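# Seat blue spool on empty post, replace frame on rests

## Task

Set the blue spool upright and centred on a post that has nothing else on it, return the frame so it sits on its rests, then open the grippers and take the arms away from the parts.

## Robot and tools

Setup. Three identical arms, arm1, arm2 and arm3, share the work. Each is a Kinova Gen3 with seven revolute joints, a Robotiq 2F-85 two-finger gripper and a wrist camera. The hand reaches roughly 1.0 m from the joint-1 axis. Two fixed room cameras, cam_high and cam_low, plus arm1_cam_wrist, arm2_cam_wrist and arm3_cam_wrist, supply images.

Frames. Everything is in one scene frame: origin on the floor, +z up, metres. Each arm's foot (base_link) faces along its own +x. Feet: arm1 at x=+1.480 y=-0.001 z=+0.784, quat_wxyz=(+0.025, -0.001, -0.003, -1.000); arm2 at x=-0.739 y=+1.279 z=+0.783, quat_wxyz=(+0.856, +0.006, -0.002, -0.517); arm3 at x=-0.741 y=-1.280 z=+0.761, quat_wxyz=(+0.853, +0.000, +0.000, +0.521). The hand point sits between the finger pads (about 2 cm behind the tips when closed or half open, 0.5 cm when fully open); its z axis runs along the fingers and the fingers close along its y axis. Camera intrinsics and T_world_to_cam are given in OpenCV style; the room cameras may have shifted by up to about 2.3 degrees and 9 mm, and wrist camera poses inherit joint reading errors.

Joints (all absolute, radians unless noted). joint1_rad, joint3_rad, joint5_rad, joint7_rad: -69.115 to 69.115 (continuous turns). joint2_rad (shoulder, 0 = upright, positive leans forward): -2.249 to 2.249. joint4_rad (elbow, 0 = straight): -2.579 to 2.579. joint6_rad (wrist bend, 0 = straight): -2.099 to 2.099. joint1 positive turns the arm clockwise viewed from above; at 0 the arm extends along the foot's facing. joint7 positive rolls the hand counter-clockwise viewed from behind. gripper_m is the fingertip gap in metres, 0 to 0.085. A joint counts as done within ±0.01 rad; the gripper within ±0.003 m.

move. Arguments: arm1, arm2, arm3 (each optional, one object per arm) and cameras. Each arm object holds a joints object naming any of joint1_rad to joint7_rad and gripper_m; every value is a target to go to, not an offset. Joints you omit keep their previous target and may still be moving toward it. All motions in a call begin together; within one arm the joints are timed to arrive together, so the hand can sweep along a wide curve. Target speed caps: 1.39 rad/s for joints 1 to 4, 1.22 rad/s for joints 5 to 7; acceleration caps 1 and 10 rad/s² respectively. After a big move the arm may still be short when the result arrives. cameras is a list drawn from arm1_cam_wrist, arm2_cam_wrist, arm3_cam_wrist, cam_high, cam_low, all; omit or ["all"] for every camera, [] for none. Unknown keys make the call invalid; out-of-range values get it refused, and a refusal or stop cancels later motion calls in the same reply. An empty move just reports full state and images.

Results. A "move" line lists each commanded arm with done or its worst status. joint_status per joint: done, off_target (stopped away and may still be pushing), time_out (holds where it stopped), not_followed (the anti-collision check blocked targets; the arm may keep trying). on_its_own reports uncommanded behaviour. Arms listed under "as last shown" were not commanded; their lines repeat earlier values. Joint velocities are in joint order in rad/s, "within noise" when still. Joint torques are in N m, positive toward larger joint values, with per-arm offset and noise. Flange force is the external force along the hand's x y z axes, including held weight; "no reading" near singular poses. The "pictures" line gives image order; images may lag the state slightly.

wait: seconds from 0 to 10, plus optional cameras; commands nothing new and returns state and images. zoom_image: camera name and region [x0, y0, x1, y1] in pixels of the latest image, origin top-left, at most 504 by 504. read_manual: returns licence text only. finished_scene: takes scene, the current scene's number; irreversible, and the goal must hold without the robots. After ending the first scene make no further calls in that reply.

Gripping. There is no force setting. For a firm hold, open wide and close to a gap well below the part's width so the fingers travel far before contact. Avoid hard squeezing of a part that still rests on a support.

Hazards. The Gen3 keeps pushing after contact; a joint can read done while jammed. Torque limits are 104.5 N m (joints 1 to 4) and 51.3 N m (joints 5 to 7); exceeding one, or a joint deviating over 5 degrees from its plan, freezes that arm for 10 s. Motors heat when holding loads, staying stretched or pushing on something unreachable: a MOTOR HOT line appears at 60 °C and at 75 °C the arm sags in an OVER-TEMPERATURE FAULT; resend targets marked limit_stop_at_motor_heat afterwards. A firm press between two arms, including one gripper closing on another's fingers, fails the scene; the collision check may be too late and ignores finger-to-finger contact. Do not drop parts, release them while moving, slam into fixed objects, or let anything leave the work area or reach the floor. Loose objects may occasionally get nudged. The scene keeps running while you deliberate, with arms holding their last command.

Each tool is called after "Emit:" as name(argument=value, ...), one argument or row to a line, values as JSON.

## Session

Emit:
move(
)

Emit:
zoom_image(
  camera="cam_high",
  region=[200, 150, 480, 380],
)

Emit:
zoom_image(
  camera="cam_low",
  region=[260, 215, 400, 325],
)

Scene clock: 0.00 s.
Joint torques (N m): no reading
Motor temperatures (°C): arm1=[32 40 33 30 40 43 39] | arm2=[34 33 31 31 35 48 41] | arm3=[36 33 34 32 38 41 40]
Flange force (N): no reading
Joint velocities: within noise
arm1.joint_positions: joint1_rad=-0.468 joint2_rad=-0.309 joint3_rad=-0.030 joint4_rad=+1.598 joint5_rad=-0.062 joint6_rad=+2.061 joint7_rad=+1.030 gripper_m=+0.085
arm1.joint_status: not commanded
arm1.hand: x=+1.3844 y=-0.0495 z=+1.2533 quat_wxyz=(+0.030, -0.994, -0.014, -0.101) (m; scene frame)
arm2.joint_positions: joint1_rad=-0.509 joint2_rad=-0.310 joint3_rad=-0.054 joint4_rad=+1.512 joint5_rad=-0.069 joint6_rad=+2.040 joint7_rad=+1.580 gripper_m=+0.085
arm2.joint_status: not commanded
arm2.hand: x=-0.6293 y=+1.2064 z=+1.2731 quat_wxyz=(+0.039, -0.242, -0.969, -0.041) (m; scene frame)
arm3.joint_positions: joint1_rad=-0.291 joint2_rad=-0.473 joint3_rad=-0.123 joint4_rad=+1.499 joint5_rad=-0.068 joint6_rad=+2.068 joint7_rad=+1.111 gripper_m=+0.085
arm3.joint_status: not commanded
arm3.hand: x=-0.7407 y=-1.1889 z=+1.2722 quat_wxyz=(-0.011, +0.511, -0.859, -0.018) (m; scene frame)
pictures: arm1_cam_wrist, arm2_cam_wrist, arm3_cam_wrist, cam_high, cam_low
camera_calibration:
arm1_cam_wrist: T_world_to_cam=[[0.0237383, -0.997466, -0.0670681, 0.00405637], [-0.976806, -0.00886153, -0.213941, 1.67238], [0.212805, 0.0705911, -0.974541, 1.07746], [0, 0, 0, 1]] pos_world=[1.4042, -0.0571929, 1.40809]
arm2_cam_wrist: T_world_to_cam=[[0.431509, 0.898089, 0.0850616, -0.9227], [0.900851, -0.42401, -0.093183, 1.24921], [-0.0476196, 0.116837, -0.992009, 1.23991], [0, 0, 0, 1]] pos_world=[-0.668153, 1.21348, 1.4249]
arm3_cam_wrist: T_world_to_cam=[[-0.876981, 0.478166, 0.047548, -0.146964], [0.480249, 0.875528, 0.0530305, 1.38247], [-0.0162722, 0.0693416, -0.99746, 1.49098], [0, 0, 0, 1]] pos_world=[-0.768551, -1.2435, 1.42087]

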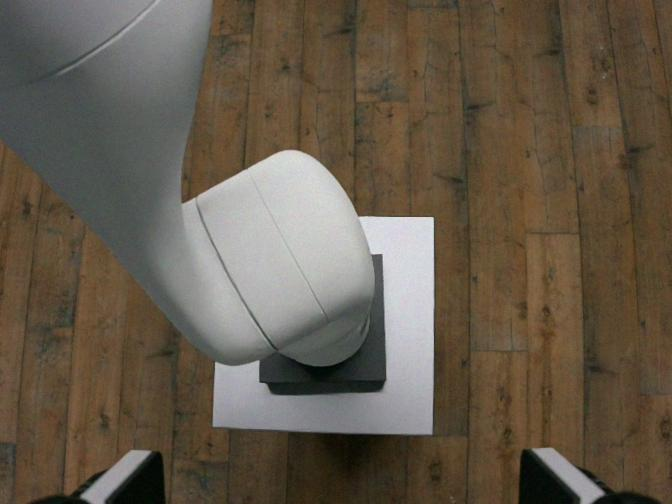

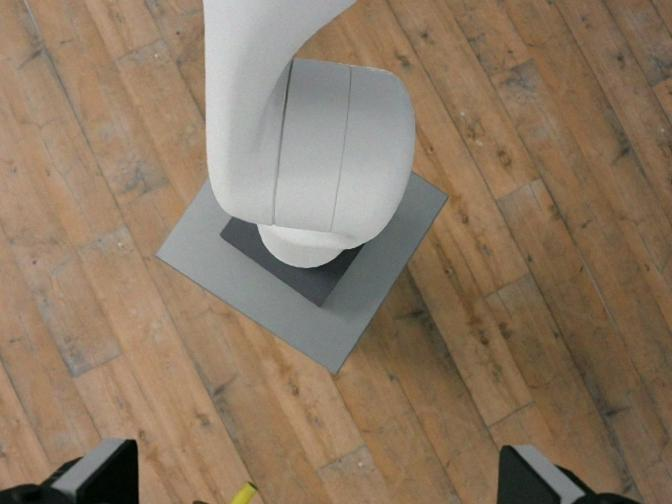

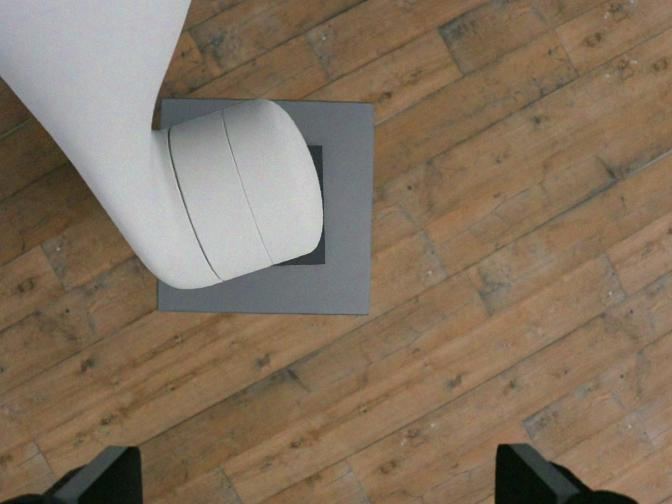

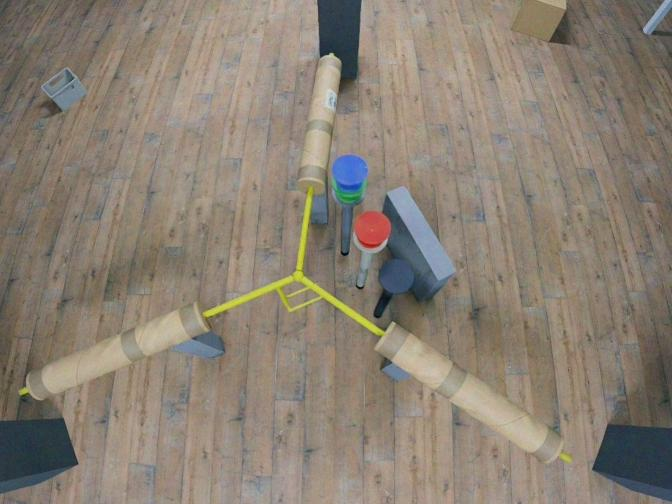

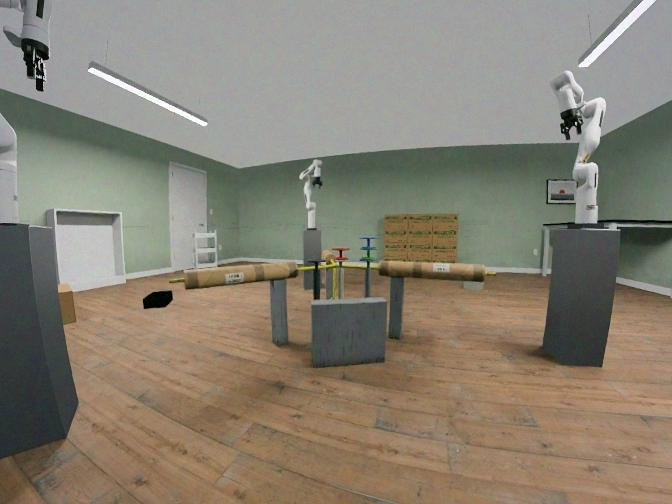

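Scaled by 1.800 from the camera's 672x504 image, which has a finer 960x720 frame.

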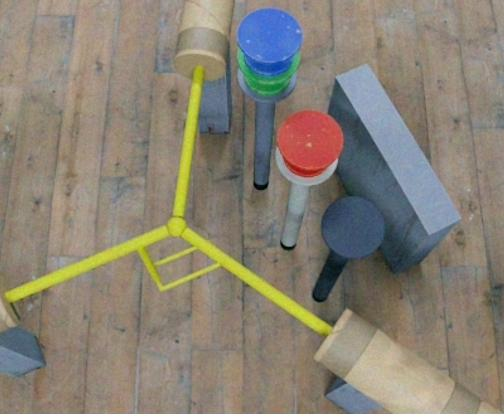

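Scaled by 3.600 from the camera's 672x504 image, which has a finer 960x720 frame.

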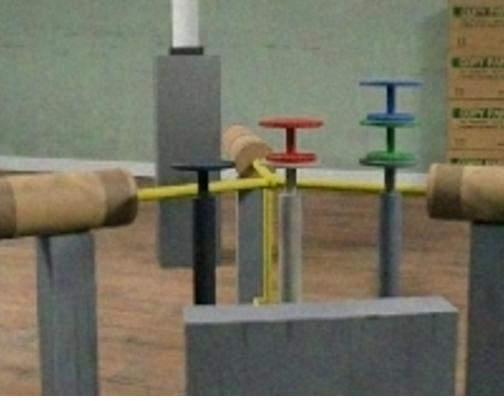

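Emit:
zoom_image(
  camera="cam_high",
  region=[265, 255, 345, 325],
)

Emit:
zoom_image(
  camera="cam_high",
  region=[310, 140, 430, 330],
)

Emit:
zoom_image(
  camera="cam_high",
  region=[5, 365, 65, 415],
)

Emit:
zoom_image(
  camera="cam_high",
  region=[530, 420, 590, 470],
)

Emit:
zoom_image(
  camera="cam_high",
  region=[300, 40, 360, 100],
)

Emit:
zoom_image(
  camera="cam_low",
  region=[300, 225, 390, 305],
)

Scaled by 6.300 from the camera's 672x504 image, which has a finer 960x720 frame.

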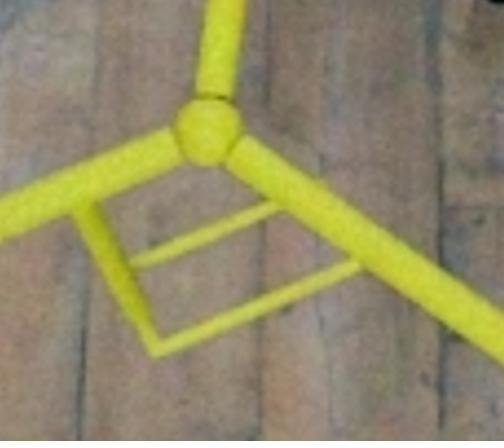

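Scaled by 2.653 from the camera's 672x504 image, which has a finer 960x720 frame.

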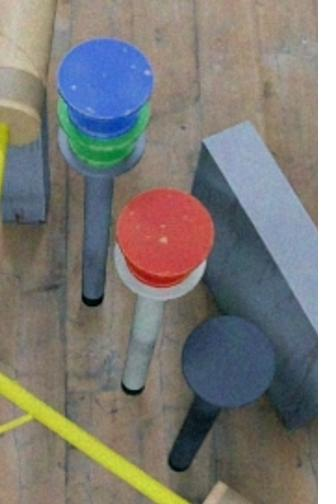

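Scaled by 8.400 from the camera's 672x504 image, which has a finer 960x720 frame.

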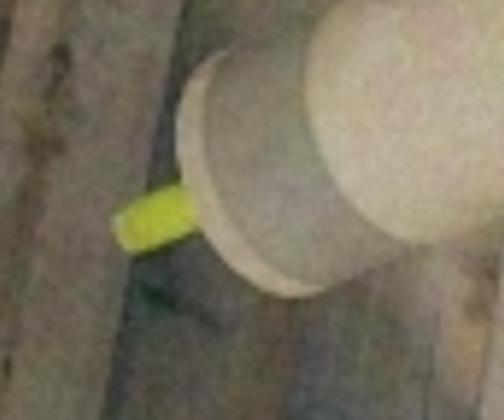

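Scaled by 8.400 from the camera's 672x504 image, which has a finer 960x720 frame.

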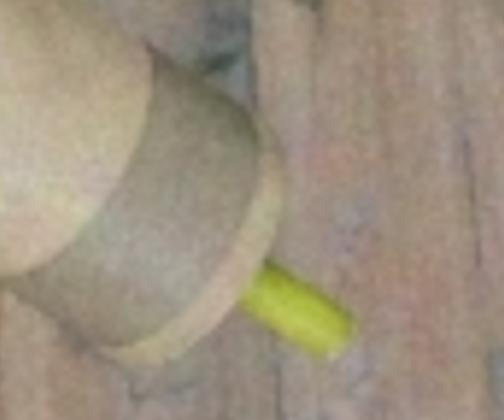

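Scaled by 8.400 from the camera's 672x504 image, which has a finer 960x720 frame.

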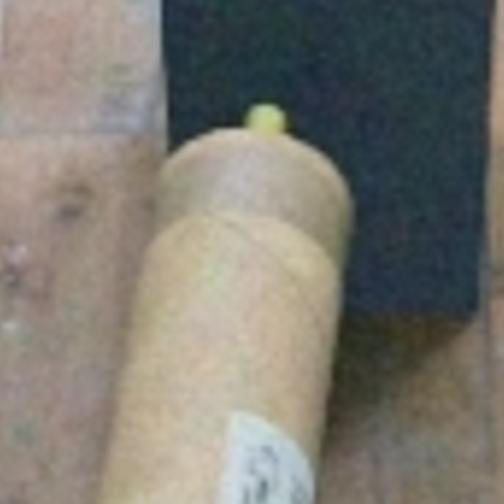

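Scaled by 5.600 from the camera's 672x504 image, which has a finer 960x720 frame.

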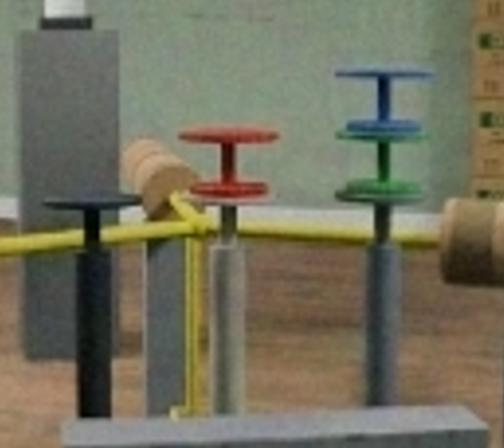

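Emit:
move(
  arm1={"joints":{"joint1_rad":0.0819,"joint2_rad":1.2313,"joint3_rad":0,"joint4_rad":1.5899,"joint5_rad":0,"joint6_rad":0.3204,"joint7_rad":1.5162}},
  arm2={"joints":{"joint1_rad":-0.4826,"joint2_rad":1.213,"joint3_rad":0,"joint4_rad":2.134,"joint5_rad":0,"joint6_rad":-0.345,"joint7_rad":1.036}},
  arm3={"joints":{"joint1_rad":-0.2861,"joint2_rad":1.3026,"joint3_rad":0,"joint4_rad":1.1674,"joint5_rad":0,"joint6_rad":0.6716,"joint7_rad":1.1439}},
  cameras=["arm1_cam_wrist","arm2_cam_wrist","arm3_cam_wrist"],
)

Scene clock: 47.60 s.
Joint torques (N m): arm1=[-0.06 -21.92 0 -2.11 0.28 0.22 -0.06] | arm2=[-0.9 -15.64 0.9 2.25 -0.39 -0.65 -0.08] | arm3=[1.15 -24.74 0.45 -4.94 -0.16 -0.03 0.11]
Motor temperatures (°C): arm1=[32 39 32 30 40 43 39] | arm2=[34 33 31 31 35 48 41] | arm3=[36 32 34 32 38 40 40]
Flange force (N): arm1=[-1.7 0.7 1.3] | arm2=[-6.2 0.3 -3.7] | arm3=[-1.8 2.3 -0.1]
move: arm1 done; arm2 done; arm3 done
Joint velocities: within noise
arm1.joint_positions: joint1_rad=+0.082 joint2_rad=+1.231 joint3_rad=+0.000 joint4_rad=+1.590 joint5_rad=+0.000 joint6_rad=+0.320 joint7_rad=+1.516 gripper_m=+0.085
arm1.joint_status: all done
arm1.hand: x=+0.9852 y=+0.0391 z=+0.5995 quat_wxyz=(-0.003, -0.999, +0.043, +0.000) (m; scene frame)
arm2.joint_positions: joint1_rad=-0.483 joint2_rad=+1.213 joint3_rad=+0.000 joint4_rad=+2.134 joint5_rad=+0.000 joint6_rad=-0.345 joint7_rad=+1.036 gripper_m=+0.085
arm2.joint_status: all done
arm2.hand: x=-0.4440 y=+1.0483 z=+0.6001 quat_wxyz=(-0.071, -0.538, -0.840, -0.004) (m; scene frame)
arm3.joint_positions: joint1_rad=-0.286 joint2_rad=+1.303 joint3_rad=+0.000 joint4_rad=+1.167 joint5_rad=+0.000 joint6_rad=+0.672 joint7_rad=+1.144 gripper_m=+0.085
arm3.joint_status: all done
arm3.hand: x=-0.6036 y=-0.6944 z=+0.6000 quat_wxyz=(+0.000, +0.460, -0.888, +0.000) (m; scene frame)
pictures: arm1_cam_wrist, arm2_cam_wrist, arm3_cam_wrist
camera_calibration:
arm1_cam_wrist: T_world_to_cam=[[-0.0988645, -0.995099, -0.00182428, 0.139639], [-0.995018, 0.0988797, -0.0127135, 1.0365], [0.0128316, 0.000558277, -0.999918, 0.733931], [0, 0, 0, 1]] pos_world=[1.03573, 0.0360556, 0.747303]
arm2_cam_wrist: T_world_to_cam=[[0.880718, 0.463644, 0.0967968, -0.155573], [0.452226, -0.883908, 0.119158, 1.10815], [0.140806, -0.0611703, -0.988146, 0.867498], [0, 0, 0, 1]] pos_world=[-0.486269, 1.1047, 0.740229]
arm3_cam_wrist: T_world_to_cam=[[-0.814985, 0.578869, 0.0266352, -0.111285], [0.579334, 0.814954, 0.0148845, 0.959957], [-0.0130902, 0.0275613, -0.999534, 0.762618], [0, 0, 0, 1]] pos_world=[-0.636848, -0.73892, 0.750938]

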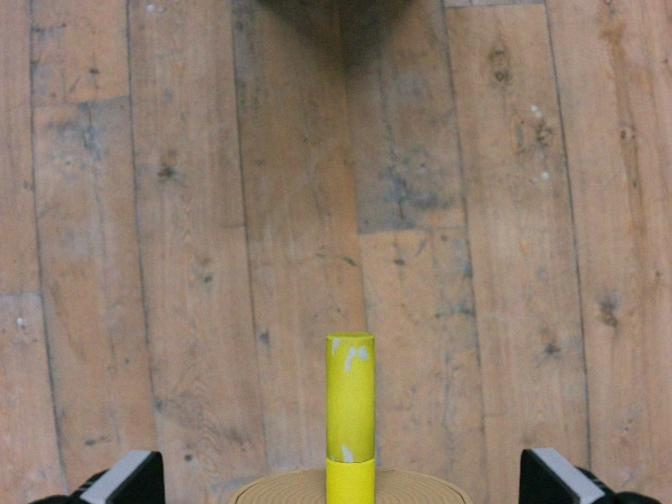

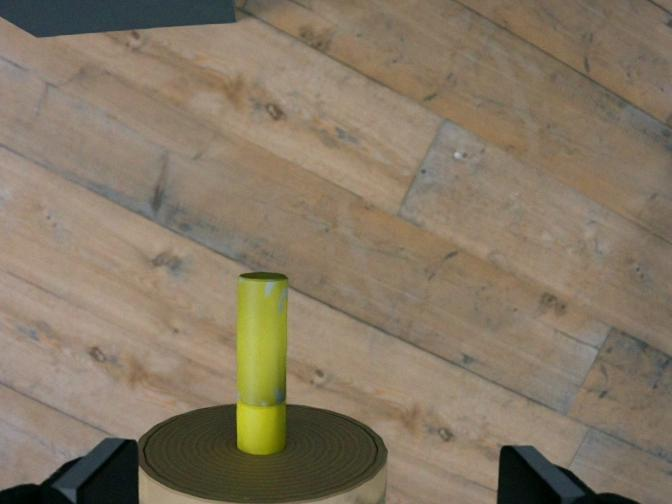

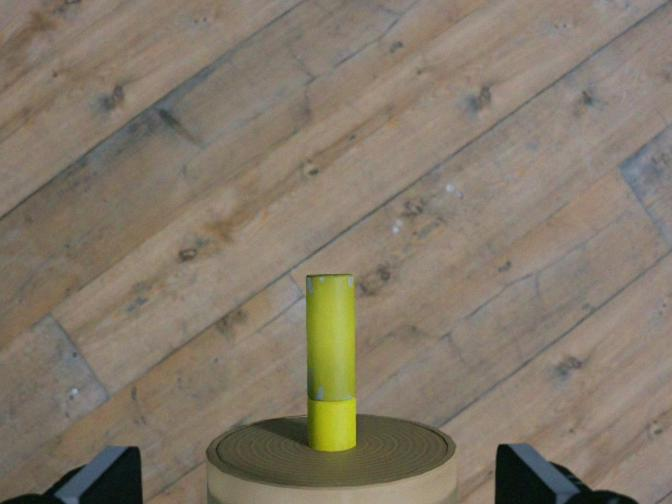

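Emit:
move(
  arm1={"joints":{"joint1_rad":0.0763,"joint2_rad":1.5197,"joint4_rad":1.3596,"joint6_rad":0.2623,"joint7_rad":1.5106}},
  arm2={"joints":{"joint1_rad":-0.4503,"joint2_rad":1.5363,"joint4_rad":1.9218,"joint6_rad":-0.4561,"joint7_rad":1.0683}},
  arm3={"joints":{"joint1_rad":-0.3011,"joint2_rad":1.5606,"joint4_rad":1.0004,"joint6_rad":0.5806,"joint7_rad":1.1289}},
  cameras=["arm1_cam_wrist","arm2_cam_wrist","arm3_cam_wrist"],
)

Scene clock: 98.13 s.
Joint torques (N m): arm1=[-0.13 -22.46 0.03 -1.65 0.28 0.23 -0.09] | arm2=[-0.88 -16.08 0.83 3.18 -0.45 -0.67 -0.09] | arm3=[1.04 -24.87 0.6 -4.16 -0.22 -0.04 0.06]
Motor temperatures (°C): arm1=[32 40 32 30 40 43 39] | arm2=[34 33 31 31 35 48 41] | arm3=[36 33 34 32 37 40 40]
Flange force (N): arm1=[-1.5 0.5 1.6] | arm2=[-5.8 0.1 -2.0] | arm3=[-2.8 2.5 1.1]
move: arm1 done; arm2 done; arm3 done
Joint velocities: within noise
arm1.joint_positions: joint1_rad=+0.076 joint2_rad=+1.520 joint3_rad=+0.000 joint4_rad=+1.360 joint5_rad=+0.000 joint6_rad=+0.262 joint7_rad=+1.511 gripper_m=+0.085
arm1.joint_status: all done
arm1.hand: x=+0.9789 y=+0.0358 z=+0.4756 quat_wxyz=(-0.003, -0.999, +0.043, +0.000) (m; scene frame)
arm2.joint_positions: joint1_rad=-0.450 joint2_rad=+1.536 joint3_rad=+0.000 joint4_rad=+1.922 joint5_rad=+0.000 joint6_rad=-0.456 joint7_rad=+1.068 gripper_m=+0.085
arm2.joint_status: all done
arm2.hand: x=-0.4565 y=+1.0443 z=+0.4761 quat_wxyz=(-0.071, -0.538, -0.840, -0.001) (m; scene frame)
arm3.joint_positions: joint1_rad=-0.301 joint2_rad=+1.561 joint3_rad=+0.000 joint4_rad=+1.000 joint5_rad=+0.000 joint6_rad=+0.581 joint7_rad=+1.129 gripper_m=+0.085
arm3.joint_status: all done
arm3.hand: x=-0.6137 y=-0.7005 z=+0.4760 quat_wxyz=(+0.000, +0.460, -0.888, +0.000) (m; scene frame)
pictures: arm1_cam_wrist, arm2_cam_wrist, arm3_cam_wrist
camera_calibration:
arm1_cam_wrist: T_world_to_cam=[[-0.0988645, -0.995099, -0.00182428, 0.135497], [-0.995018, 0.0988797, -0.0127135, 1.02889], [0.0128316, 0.000558277, -0.999918, 0.610225], [0, 0, 0, 1]] pos_world=[1.02933, 0.0327556, 0.623503]
arm2_cam_wrist: T_world_to_cam=[[0.881122, 0.463699, 0.092774, -0.128666], [0.452245, -0.883615, 0.121237, 1.12372], [0.138194, -0.0648684, -0.988279, 0.749228], [0, 0, 0, 1]] pos_world=[-0.498367, 1.1012, 0.616145]
arm3_cam_wrist: T_world_to_cam=[[-0.814987, 0.57887, 0.0265537, -0.11269], [0.579333, 0.814954, 0.0149424, 0.972506], [-0.0129903, 0.0275613, -0.999536, 0.638774], [0, 0, 0, 1]] pos_world=[-0.646948, -0.74492, 0.626938]

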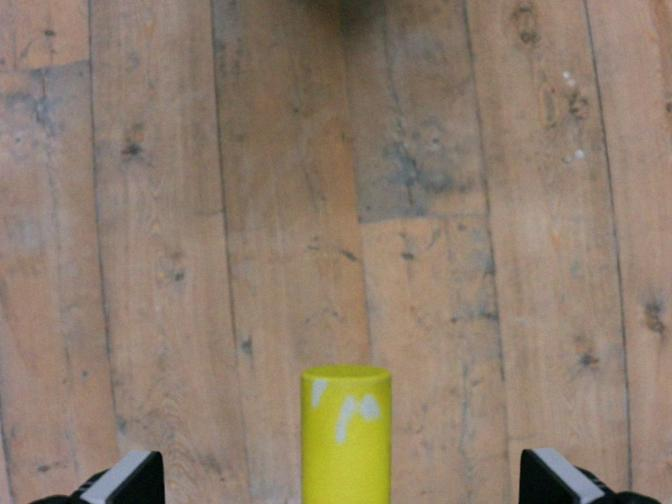

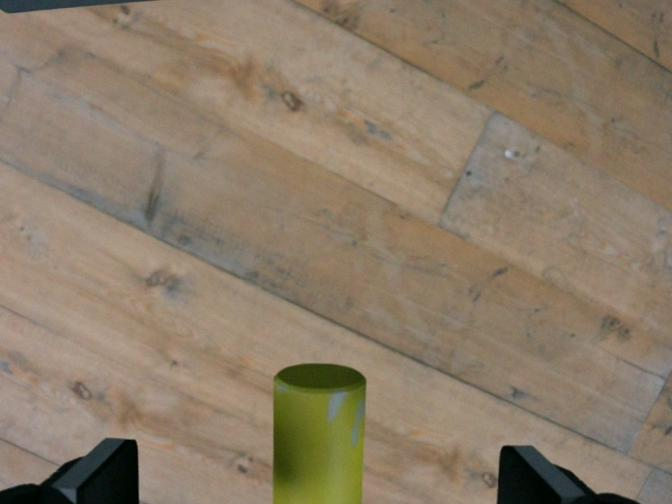

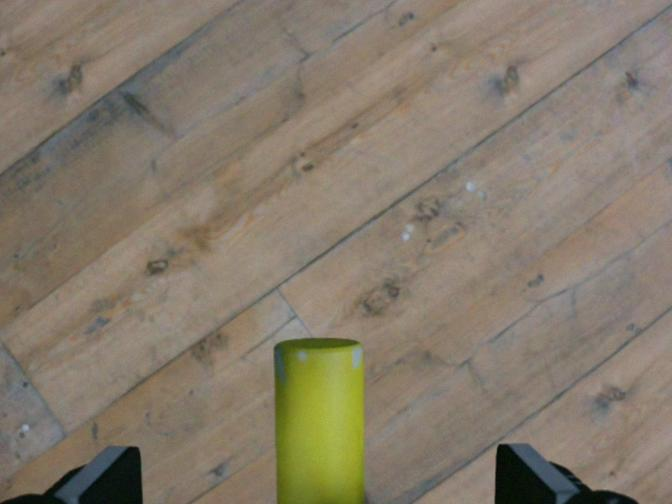

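Emit:
move(
  arm1={"joints":{"gripper_m":0.006}},
  arm2={"joints":{"gripper_m":0.006}},
  arm3={"joints":{"gripper_m":0.006}},
  cameras=["arm1_cam_wrist","arm2_cam_wrist","arm3_cam_wrist","cam_high"],
)

Emit:
move(
  arm1={"joints":{"joint1_rad":0.0757,"joint2_rad":1.1467,"joint4_rad":1.6097,"joint6_rad":0.3852,"joint7_rad":1.5100}},
  arm2={"joints":{"joint1_rad":-0.4560,"joint2_rad":1.1032,"joint4_rad":2.2074,"joint6_rad":-0.3085,"joint7_rad":1.0626}},
  arm3={"joints":{"joint1_rad":-0.3005,"joint2_rad":1.2097,"joint4_rad":1.2458,"joint6_rad":0.6861,"joint7_rad":1.1297}},
  cameras=["arm1_cam_wrist","arm2_cam_wrist","arm3_cam_wrist","cam_high"],
)

Scene clock: 155.67 s.
Joint torques (N m): arm1=[0.78 -19.69 1.22 -4.7 0.49 -2.05 -0.02] | arm2=[-1.27 -12.75 0.28 -0.55 -0.27 -1.48 -0.07] | arm3=[0.55 -22.2 0.11 -5.21 -0.37 -1.38 -0.06]
Motor temperatures (°C): arm1=[31 41 32 30 39 43 39] | arm2=[34 33 31 30 35 48 41] | arm3=[36 34 34 32 37 40 40]
Flange force (N): arm1=[4.8 2.4 -12.0] | arm2=[-4.4 -1.3 -19.1] | arm3=[1.1 -0.2 -7.7]
move: arm1 off_target; arm2 off_target; arm3 off_target
Joint velocities: within noise
arm1.joint_positions: joint1_rad=+0.076 joint2_rad=+1.520 joint3_rad=+0.000 joint4_rad=+1.360 joint5_rad=+0.000 joint6_rad=+0.262 joint7_rad=+1.511 gripper_m=+0.018
arm1.joint_status: gripper_m off_target (ended at +0.018, target +0.006)
arm1.hand: x=+0.9788 y=+0.0358 z=+0.4756 quat_wxyz=(-0.003, -0.999, +0.043, +0.000) (m; scene frame)
arm2.joint_positions: joint1_rad=-0.450 joint2_rad=+1.536 joint3_rad=+0.000 joint4_rad=+1.922 joint5_rad=+0.000 joint6_rad=-0.456 joint7_rad=+1.068 gripper_m=+0.018
arm2.joint_status: gripper_m off_target (ended at +0.018, target +0.006)
arm2.hand: x=-0.4566 y=+1.0443 z=+0.4761 quat_wxyz=(-0.071, -0.538, -0.840, -0.001) (m; scene frame)
arm3.joint_positions: joint1_rad=-0.301 joint2_rad=+1.561 joint3_rad=+0.000 joint4_rad=+1.000 joint5_rad=+0.000 joint6_rad=+0.581 joint7_rad=+1.129 gripper_m=+0.018
arm3.joint_status: gripper_m off_target (ended at +0.018, target +0.006)
arm3.hand: x=-0.6137 y=-0.7005 z=+0.4760 quat_wxyz=(+0.000, +0.460, -0.888, +0.000) (m; scene frame)
pictures: arm1_cam_wrist, arm2_cam_wrist, arm3_cam_wrist, cam_high
camera_calibration:
arm1_cam_wrist: T_world_to_cam=[[-0.0988645, -0.995099, -0.00182428, 0.135497], [-0.995018, 0.0988797, -0.0127135, 1.02889], [0.0128316, 0.000558277, -0.999918, 0.610225], [0, 0, 0, 1]] pos_world=[1.02933, 0.0327556, 0.623503]
arm2_cam_wrist: T_world_to_cam=[[0.881155, 0.463653, 0.0926927, -0.12855], [0.452212, -0.883639, 0.121188, 1.12376], [0.138096, -0.064869, -0.988292, 0.749188], [0, 0, 0, 1]] pos_world=[-0.498367, 1.1012, 0.616145]
arm3_cam_wrist: T_world_to_cam=[[-0.814985, 0.578869, 0.0266352, -0.11274], [0.579334, 0.814954, 0.0148845, 0.972543], [-0.0130902, 0.0275613, -0.999534, 0.638709], [0, 0, 0, 1]] pos_world=[-0.646948, -0.74492, 0.626938]

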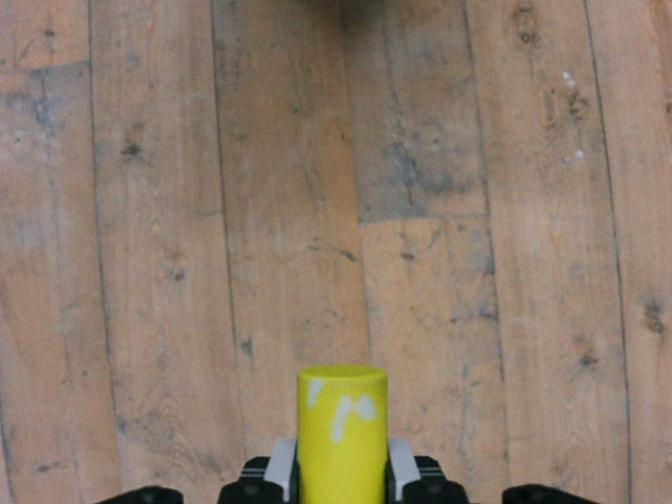

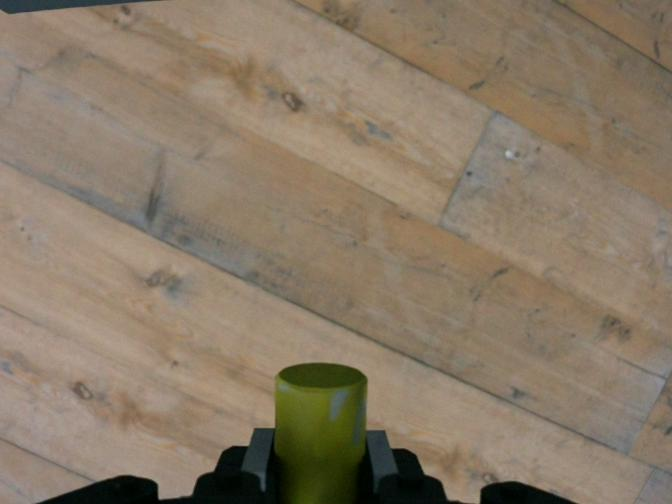

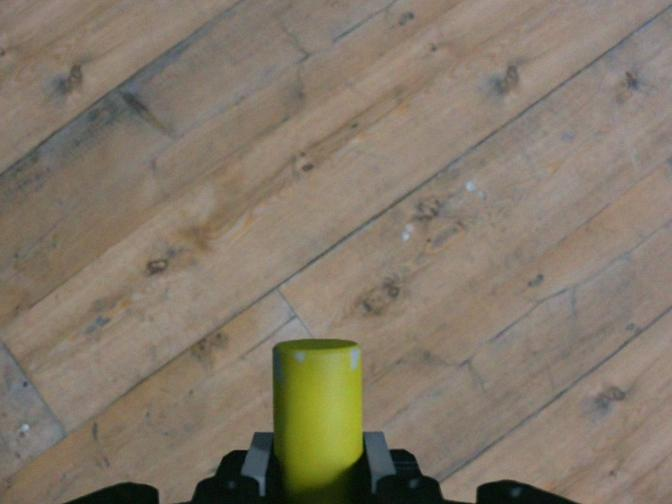

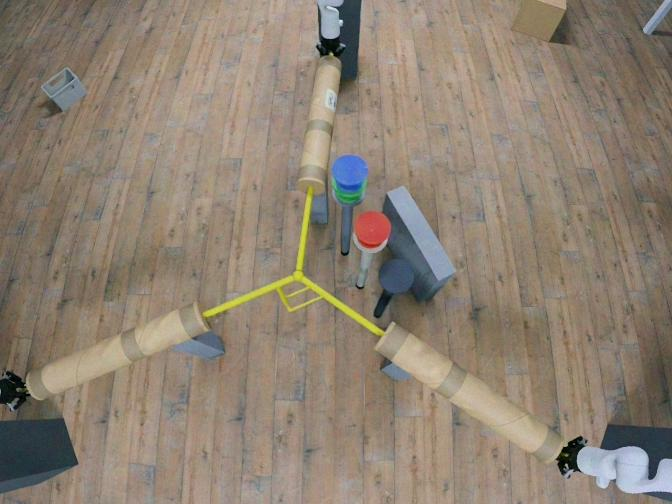

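Scene clock: 157.33 s.
Joint torques (N m): arm1=[2.08 -24.51 2.66 -3.78 0.76 -0.15 -0.1] | arm2=[-1.97 -18.34 -0.45 -0.36 -0.13 -2.1 -0.03] | arm3=[-0.25 -25.39 -0.68 -3.35 -0.76 1.36 -0.09]
Motor temperatures (°C): arm1=[31 41 32 30 39 43 39] | arm2=[34 33 31 30 35 48 41] | arm3=[36 34 34 32 37 40 40]
Flange force (N): arm1=[-0.7 4.9 5.5] | arm2=[-4.0 -4.3 -0.5] | arm3=[-7.7 1.9 4.8]
move: arm1 done; arm2 done; arm3 done
Joint velocities: within noise
arm1.joint_positions: joint1_rad=+0.076 joint2_rad=+1.147 joint3_rad=+0.000 joint4_rad=+1.610 joint5_rad=+0.000 joint6_rad=+0.385 joint7_rad=+1.510 gripper_m=+0.018
arm1.joint_status: all done
arm1.hand: x=+0.9791 y=+0.0365 z=+0.6396 quat_wxyz=(-0.003, -0.999, +0.043, +0.001) (m; scene frame)
arm2.joint_positions: joint1_rad=-0.456 joint2_rad=+1.103 joint3_rad=+0.000 joint4_rad=+2.207 joint5_rad=+0.000 joint6_rad=-0.309 joint7_rad=+1.063 gripper_m=+0.018
arm2.joint_status: all done
arm2.hand: x=-0.4565 y=+1.0445 z=+0.6401 quat_wxyz=(-0.071, -0.538, -0.840, -0.002) (m; scene frame)
arm3.joint_positions: joint1_rad=-0.300 joint2_rad=+1.210 joint3_rad=+0.000 joint4_rad=+1.246 joint5_rad=+0.000 joint6_rad=+0.686 joint7_rad=+1.130 gripper_m=+0.018
arm3.joint_status: all done
arm3.hand: x=-0.6135 y=-0.7009 z=+0.6400 quat_wxyz=(+0.000, +0.460, -0.888, +0.000) (m; scene frame)
pictures: arm1_cam_wrist, arm2_cam_wrist, arm3_cam_wrist, cam_high
camera_calibration:
arm1_cam_wrist: T_world_to_cam=[[-0.0989638, -0.995089, -0.00181544, 0.136617], [-0.99501, 0.0989789, -0.0126142, 1.03111], [0.012732, 0.000558031, -0.999919, 0.774212], [0, 0, 0, 1]] pos_world=[1.02963, 0.0334561, 0.787403]
arm2_cam_wrist: T_world_to_cam=[[0.881052, 0.463686, 0.0935025, -0.144429], [0.452227, -0.883665, 0.120943, 1.10425], [0.138704, -0.0642726, -0.988246, 0.910896], [0, 0, 0, 1]] pos_world=[-0.498468, 1.1013, 0.780142]
arm3_cam_wrist: T_world_to_cam=[[-0.815115, 0.578687, 0.0266114, -0.116915], [0.579153, 0.81508, 0.0150285, 0.970176], [-0.0129936, 0.0276621, -0.999533, 0.802783], [0, 0, 0, 1]] pos_world=[-0.646749, -0.745321, 0.790938]

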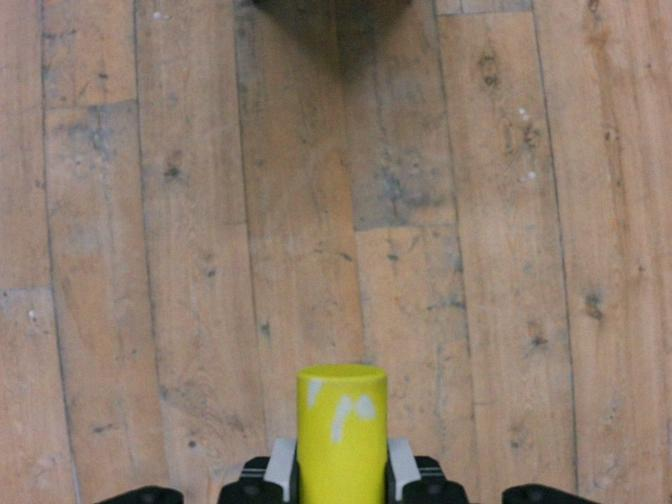

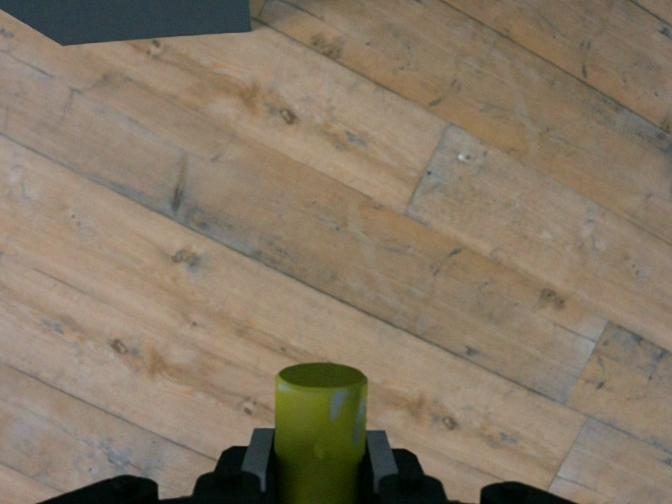

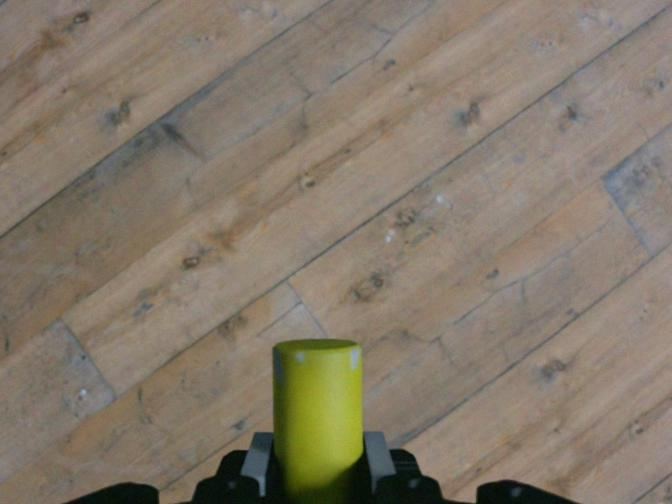

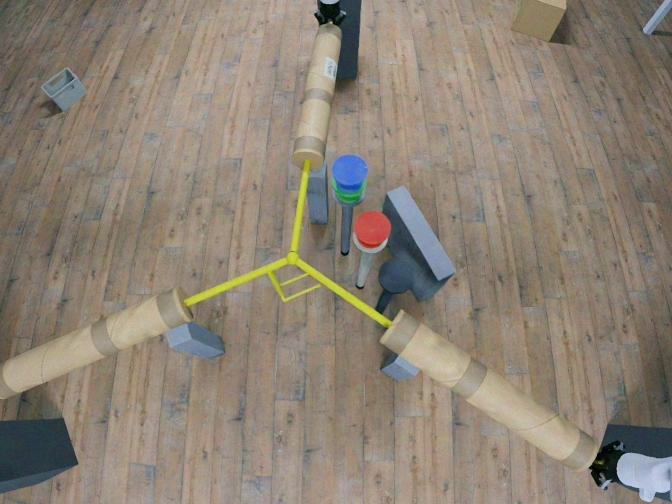

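Emit:
move(
  arm1={"joints":{"joint1_rad":0.0739,"joint2_rad":0.8935,"joint4_rad":1.6617,"joint6_rad":0.5864,"joint7_rad":1.5082}},
  arm2={"joints":{"joint1_rad":-0.4603,"joint2_rad":0.7373,"joint4_rad":2.2763,"joint6_rad":-0.0116,"joint7_rad":1.0583}},
  arm3={"joints":{"joint1_rad":-0.3005,"joint2_rad":0.9958,"joint4_rad":1.2786,"joint6_rad":0.8672,"joint7_rad":1.1297}},
  cameras=[],
)

Emit:
move(
  arm1={"joints":{"joint1_rad":0.0677,"joint2_rad":0.7463,"joint4_rad":1.8392,"joint6_rad":0.5561,"joint7_rad":1.5020}},
  arm2={"joints":{"joint1_rad":-0.5252,"joint2_rad":0.6536,"joint4_rad":2.1328,"joint6_rad":0.2156,"joint7_rad":0.9934}},
  arm3={"joints":{"joint1_rad":-0.2168,"joint2_rad":0.9524,"joint4_rad":1.2219,"joint6_rad":0.9673,"joint7_rad":1.2131}},
  cameras=[],
)

Emit:
move(
  arm1={"joints":{"joint1_rad":0.0592,"joint2_rad":0.5936,"joint4_rad":1.9913,"joint6_rad":0.5567,"joint7_rad":1.4935}},
  arm2={"joints":{"joint1_rad":-0.5776,"joint2_rad":0.6109,"joint4_rad":1.9679,"joint6_rad":0.4233,"joint7_rad":0.9410}},
  arm3={"joints":{"joint1_rad":-0.1363,"joint2_rad":0.9274,"joint4_rad":1.1297,"joint6_rad":1.0845,"joint7_rad":1.2937}},
  cameras=[],
)

Emit:
move(
  arm1={"joints":{"joint1_rad":0.0306,"joint2_rad":0.2358,"joint4_rad":2.2135,"joint6_rad":0.6923,"joint7_rad":1.4649}},
  arm2={"joints":{"joint1_rad":-0.6561,"joint2_rad":0.6204,"joint4_rad":1.5580,"joint6_rad":0.8236,"joint7_rad":0.8625}},
  arm3={"joints":{"joint1_rad":0.0172,"joint2_rad":0.9481,"joint4_rad":0.7982,"joint6_rad":1.3953,"joint7_rad":1.4471}},
  cameras=["cam_high","cam_low"],
)

Emit:
zoom_image(
  camera="cam_high",
  region=[250, 130, 450, 300],
)

Emit:
zoom_image(
  camera="cam_low",
  region=[180, 160, 420, 340],
)

Scene clock: 185.97 s.
Joint torques (N m): arm1=[2.09 -23.73 2.42 -6.3 1.02 -0.56 -0.11] | arm2=[-1.69 -16.34 -0.22 -4.24 -0.34 -2.41 0.04] | arm3=[0.06 -25.48 -0.36 -5.57 -0.64 1 0.04]
Motor temperatures (°C): arm1=[31 42 32 30 39 42 39] | arm2=[34 33 31 30 35 48 41] | arm3=[36 35 34 32 37 40 40]
Flange force (N): arm1=[0.3 4.7 4.9] | arm2=[-1.2 -5.5 -2.7] | arm3=[-5.8 2.0 4.1]
move: arm1 done; arm2 done; arm3 done
Joint velocities: within noise
arm1.joint_positions: joint1_rad=+0.074 joint2_rad=+0.893 joint3_rad=+0.000 joint4_rad=+1.662 joint5_rad=+0.000 joint6_rad=+0.586 joint7_rad=+1.508 gripper_m=+0.018
arm1.joint_status: all done
arm1.hand: x=+0.9790 y=+0.0362 z=+0.7596 quat_wxyz=(-0.003, -0.999, +0.043, +0.000) (m; scene frame)
arm2.joint_positions: joint1_rad=-0.460 joint2_rad=+0.737 joint3_rad=+0.000 joint4_rad=+2.276 joint5_rad=+0.000 joint6_rad=-0.012 joint7_rad=+1.058 gripper_m=+0.018
arm2.joint_status: all done
arm2.hand: x=-0.4564 y=+1.0445 z=+0.7601 quat_wxyz=(-0.071, -0.538, -0.840, -0.002) (m; scene frame)
arm3.joint_positions: joint1_rad=-0.300 joint2_rad=+0.996 joint3_rad=+0.000 joint4_rad=+1.279 joint5_rad=+0.000 joint6_rad=+0.867 joint7_rad=+1.130 gripper_m=+0.018
arm3.joint_status: all done
arm3.hand: x=-0.6136 y=-0.7009 z=+0.7600 quat_wxyz=(+0.000, +0.460, -0.888, +0.000) (m; scene frame)
pictures: none
No camera images: "cameras" was empty.

Scene clock: 187.17 s.
Joint torques (N m): arm1=[2 -21.93 2.37 -7.54 1.1 -1.44 -0.08] | arm2=[-1.39 -17.75 0.09 -7.93 -0.47 -3.27 0.01] | arm3=[0.75 -26.17 0.11 -7.17 -0.47 0.54 -0.08]
Motor temperatures (°C): arm1=[31 42 32 30 39 43 39] | arm2=[34 33 31 30 35 48 41] | arm3=[36 35 34 32 37 40 40]
Flange force (N): arm1=[2.9 5.0 4.7] | arm2=[2.1 -6.0 -2.6] | arm3=[-3.8 1.8 4.2]
move: arm1 done; arm2 done; arm3 done
Joint velocities: within noise
arm1.joint_positions: joint1_rad=+0.068 joint2_rad=+0.746 joint3_rad=+0.000 joint4_rad=+1.839 joint5_rad=+0.000 joint6_rad=+0.556 joint7_rad=+1.502 gripper_m=+0.018
arm1.joint_status: all done
arm1.hand: x=+1.0289 y=+0.0323 z=+0.7997 quat_wxyz=(-0.003, -0.999, +0.043, +0.001) (m; scene frame)
arm2.joint_positions: joint1_rad=-0.525 joint2_rad=+0.654 joint3_rad=+0.000 joint4_rad=+2.133 joint5_rad=+0.000 joint6_rad=+0.216 joint7_rad=+0.993 gripper_m=+0.018
arm2.joint_status: all done
arm2.hand: x=-0.4063 y=+1.0406 z=+0.8001 quat_wxyz=(-0.071, -0.538, -0.840, -0.007) (m; scene frame)
arm3.joint_positions: joint1_rad=-0.217 joint2_rad=+0.952 joint3_rad=+0.000 joint4_rad=+1.222 joint5_rad=+0.000 joint6_rad=+0.967 joint7_rad=+1.213 gripper_m=+0.018
arm3.joint_status: all done
arm3.hand: x=-0.5633 y=-0.7049 z=+0.8002 quat_wxyz=(+0.000, +0.460, -0.888, +0.000) (m; scene frame)
pictures: none
No camera images: "cameras" was empty.

Scene clock: 188.33 s.
Joint torques (N m): arm1=[1.66 -19.3 2.21 -7.61 1.1 -1.51 -0.09] | arm2=[-0.62 -18.79 0.93 -10.27 -0.36 -3.55 0.04] | arm3=[0.59 -26.89 0.01 -8.75 -0.5 0.05 0]
Motor temperatures (°C): arm1=[31 42 32 30 39 43 39] | arm2=[34 33 31 30 35 48 41] | arm3=[36 35 34 32 37 40 40]
Flange force (N): arm1=[2.8 4.5 4.7] | arm2=[5.0 -5.3 -2.2] | arm3=[-1.8 0.8 4.2]
move: arm1 done; arm2 done; arm3 done
Joint velocities: within noise
arm1.joint_positions: joint1_rad=+0.059 joint2_rad=+0.594 joint3_rad=+0.000 joint4_rad=+1.991 joint5_rad=+0.000 joint6_rad=+0.557 joint7_rad=+1.493 gripper_m=+0.018
arm1.joint_status: all done
arm1.hand: x=+1.0789 y=+0.0282 z=+0.8396 quat_wxyz=(-0.003, -0.999, +0.043, +0.000) (m; scene frame)
arm2.joint_positions: joint1_rad=-0.578 joint2_rad=+0.611 joint3_rad=+0.000 joint4_rad=+1.968 joint5_rad=+0.000 joint6_rad=+0.423 joint7_rad=+0.941 gripper_m=+0.018
arm2.joint_status: all done
arm2.hand: x=-0.3565 y=+1.0366 z=+0.8399 quat_wxyz=(-0.071, -0.538, -0.840, -0.010) (m; scene frame)
arm3.joint_positions: joint1_rad=-0.136 joint2_rad=+0.927 joint3_rad=+0.000 joint4_rad=+1.130 joint5_rad=+0.000 joint6_rad=+1.084 joint7_rad=+1.294 gripper_m=+0.018
arm3.joint_status: all done
arm3.hand: x=-0.5133 y=-0.7089 z=+0.8402 quat_wxyz=(+0.000, +0.460, -0.888, +0.000) (m; scene frame)
pictures: none
No camera images: "cameras" was empty.

Scene clock: 189.97 s.
Joint torques (N m): arm1=[3.39 -13.55 3.46 -11.05 2.59 -2.96 -0.1] | arm2=[1.32 -22.54 2.67 -17.01 0.18 -6.49 -0.12] | arm3=[-0.83 -28.27 -0.85 -9.68 -1.17 0.29 0.01]
Motor temperatures (°C): arm1=[31 42 32 30 39 43 39] | arm2=[34 34 31 30 35 48 41] | arm3=[36 35 34 32 37 40 40]
Flange force (N): arm1=[8.0 10.8 3.9] | arm2=[15.1 -8.6 -2.7] | arm3=[-3.2 -1.6 4.1]
move: arm1 done; arm2 done; arm3 done
Joint velocities: within noise
arm1.joint_positions: joint1_rad=+0.031 joint2_rad=+0.236 joint3_rad=+0.000 joint4_rad=+2.214 joint5_rad=+0.000 joint6_rad=+0.692 joint7_rad=+1.465 gripper_m=+0.018
arm1.joint_status: all done
arm1.hand: x=+1.1809 y=+0.0191 z=+0.9247 quat_wxyz=(-0.003, -0.999, +0.043, +0.000) (m; scene frame)
arm2.joint_positions: joint1_rad=-0.656 joint2_rad=+0.620 joint3_rad=+0.000 joint4_rad=+1.558 joint5_rad=+0.000 joint6_rad=+0.824 joint7_rad=+0.862 gripper_m=+0.018
arm2.joint_status: all done
arm2.hand: x=-0.2543 y=+1.0275 z=+0.9248 quat_wxyz=(-0.070, -0.538, -0.840, -0.016) (m; scene frame)
arm3.joint_positions: joint1_rad=+0.017 joint2_rad=+0.948 joint3_rad=+0.000 joint4_rad=+0.798 joint5_rad=+0.000 joint6_rad=+1.395 joint7_rad=+1.447 gripper_m=+0.018
arm3.joint_status: all done
arm3.hand: x=-0.4114 y=-0.7179 z=+0.9253 quat_wxyz=(+0.000, +0.460, -0.888, +0.000) (m; scene frame)
pictures: cam_high, cam_low

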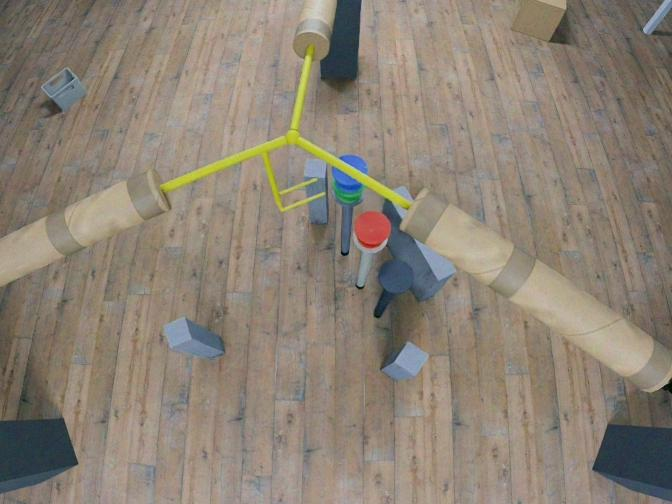

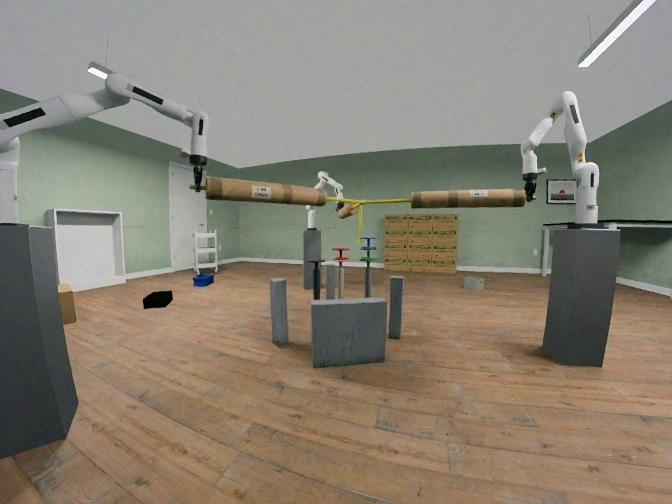

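Scaled by 2.520 from the camera's 672x504 image, which has a finer 960x720 frame.

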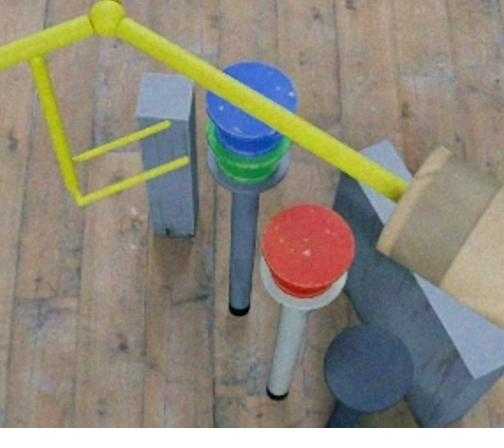

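Scaled by 2.100 from the camera's 672x504 image, which has a finer 960x720 frame.

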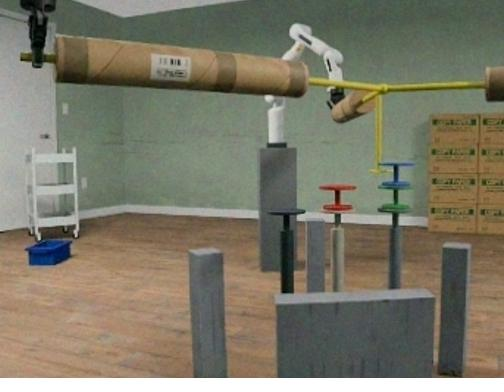

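Emit:
zoom_image(
  camera="cam_low",
  region=[310, 190, 400, 280],
)

Emit:
zoom_image(
  camera="cam_high",
  region=[250, 130, 380, 230],
)

Scaled by 5.600 from the camera's 672x504 image, which has a finer 960x720 frame.

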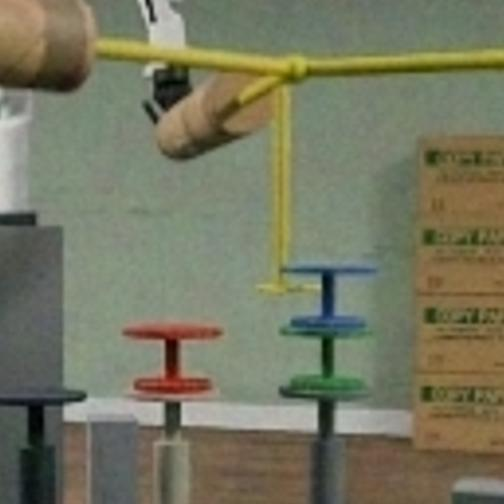

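Scaled by 3.877 from the camera's 672x504 image, which has a finer 960x720 frame.

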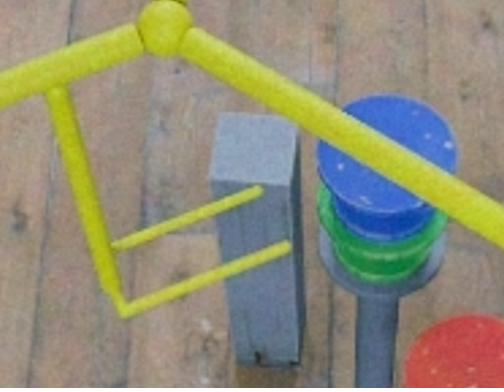

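Emit:
move(
  arm1={"joints":{"joint1_rad":-0.2046,"joint2_rad":0.1869,"joint4_rad":2.2865,"joint6_rad":0.6682,"joint7_rad":1.2298}},
  arm2={"joints":{"joint1_rad":-0.5798,"joint2_rad":0.7356,"joint4_rad":1.3281,"joint6_rad":0.9383,"joint7_rad":0.9389}},
  arm3={"joints":{"joint1_rad":0.1081,"joint2_rad":0.8380,"joint4_rad":1.0264,"joint6_rad":1.2772,"joint7_rad":1.5380}},
  cameras=["cam_high","cam_low"],
)

Emit:
zoom_image(
  camera="cam_high",
  region=[250, 130, 380, 230],
)

Emit:
zoom_image(
  camera="cam_low",
  region=[310, 190, 400, 280],
)

Scene clock: 212.37 s.
Joint torques (N m): arm1=[4.14 -12.1 4.26 -9.77 3.4 -2.27 -0.09] | arm2=[0.83 -25.48 2.23 -18.25 0.12 -7.3 -0.1] | arm3=[-0.94 -26.26 -1.16 -8.8 -1.29 0.59 -0.03]
Motor temperatures (°C): arm1=[31 42 32 30 39 43 39] | arm2=[34 34 31 31 35 48 41] | arm3=[36 35 34 32 37 40 40]
Flange force (N): arm1=[9.4 12.9 4.4] | arm2=[17.1 -9.7 -2.7] | arm3=[-4.4 -2.2 3.9]
move: arm1 done; arm2 done; arm3 done
Joint velocities: within noise
arm1.joint_positions: joint1_rad=-0.205 joint2_rad=+0.187 joint3_rad=+0.000 joint4_rad=+2.286 joint5_rad=+0.000 joint6_rad=+0.668 joint7_rad=+1.230 gripper_m=+0.018
arm1.joint_status: all done
arm1.hand: x=+1.2098 y=-0.0446 z=+0.9246 quat_wxyz=(-0.003, -0.999, +0.043, +0.001) (m; scene frame)
arm2.joint_positions: joint1_rad=-0.580 joint2_rad=+0.736 joint3_rad=+0.000 joint4_rad=+1.328 joint5_rad=+0.000 joint6_rad=+0.938 joint7_rad=+0.939 gripper_m=+0.018
arm2.joint_status: all done
arm2.hand: x=-0.2253 y=+0.9637 z=+0.9250 quat_wxyz=(-0.071, -0.538, -0.840, -0.010) (m; scene frame)
arm3.joint_positions: joint1_rad=+0.108 joint2_rad=+0.838 joint3_rad=+0.000 joint4_rad=+1.026 joint5_rad=+0.000 joint6_rad=+1.277 joint7_rad=+1.538 gripper_m=+0.018
arm3.joint_status: all done
arm3.hand: x=-0.3824 y=-0.7816 z=+0.9252 quat_wxyz=(+0.000, +0.460, -0.888, +0.000) (m; scene frame)
pictures: cam_high, cam_low

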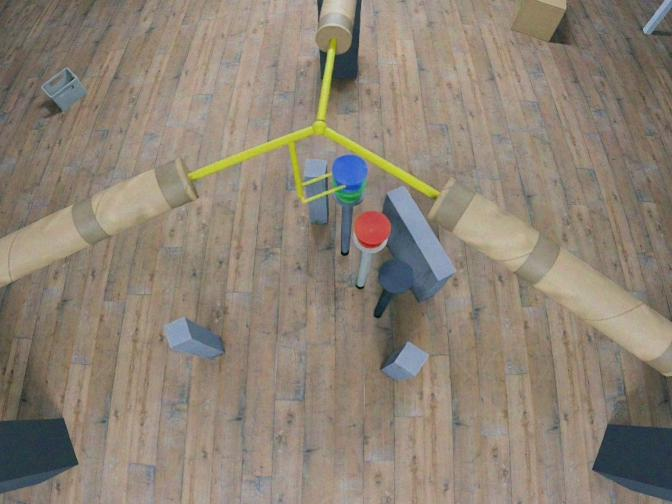

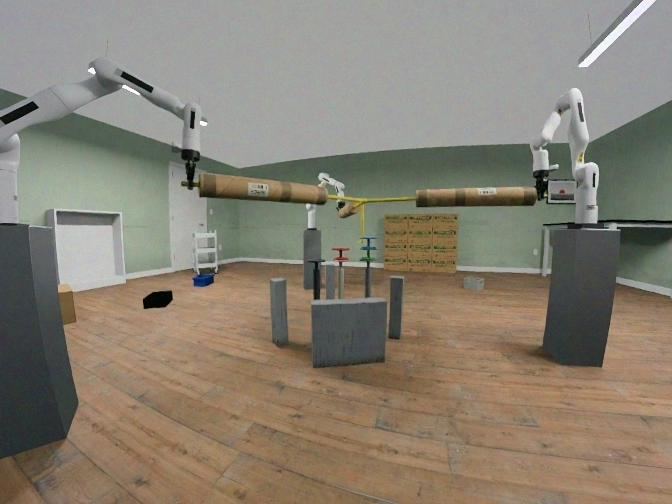

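Scaled by 3.877 from the camera's 672x504 image, which has a finer 960x720 frame.

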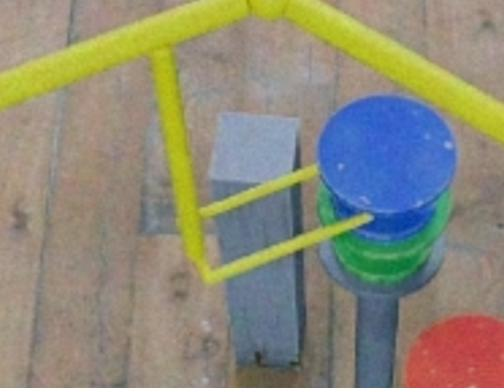

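Scaled by 5.600 from the camera's 672x504 image, which has a finer 960x720 frame.

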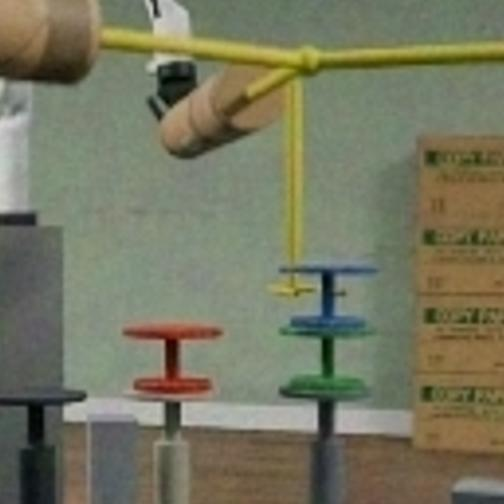

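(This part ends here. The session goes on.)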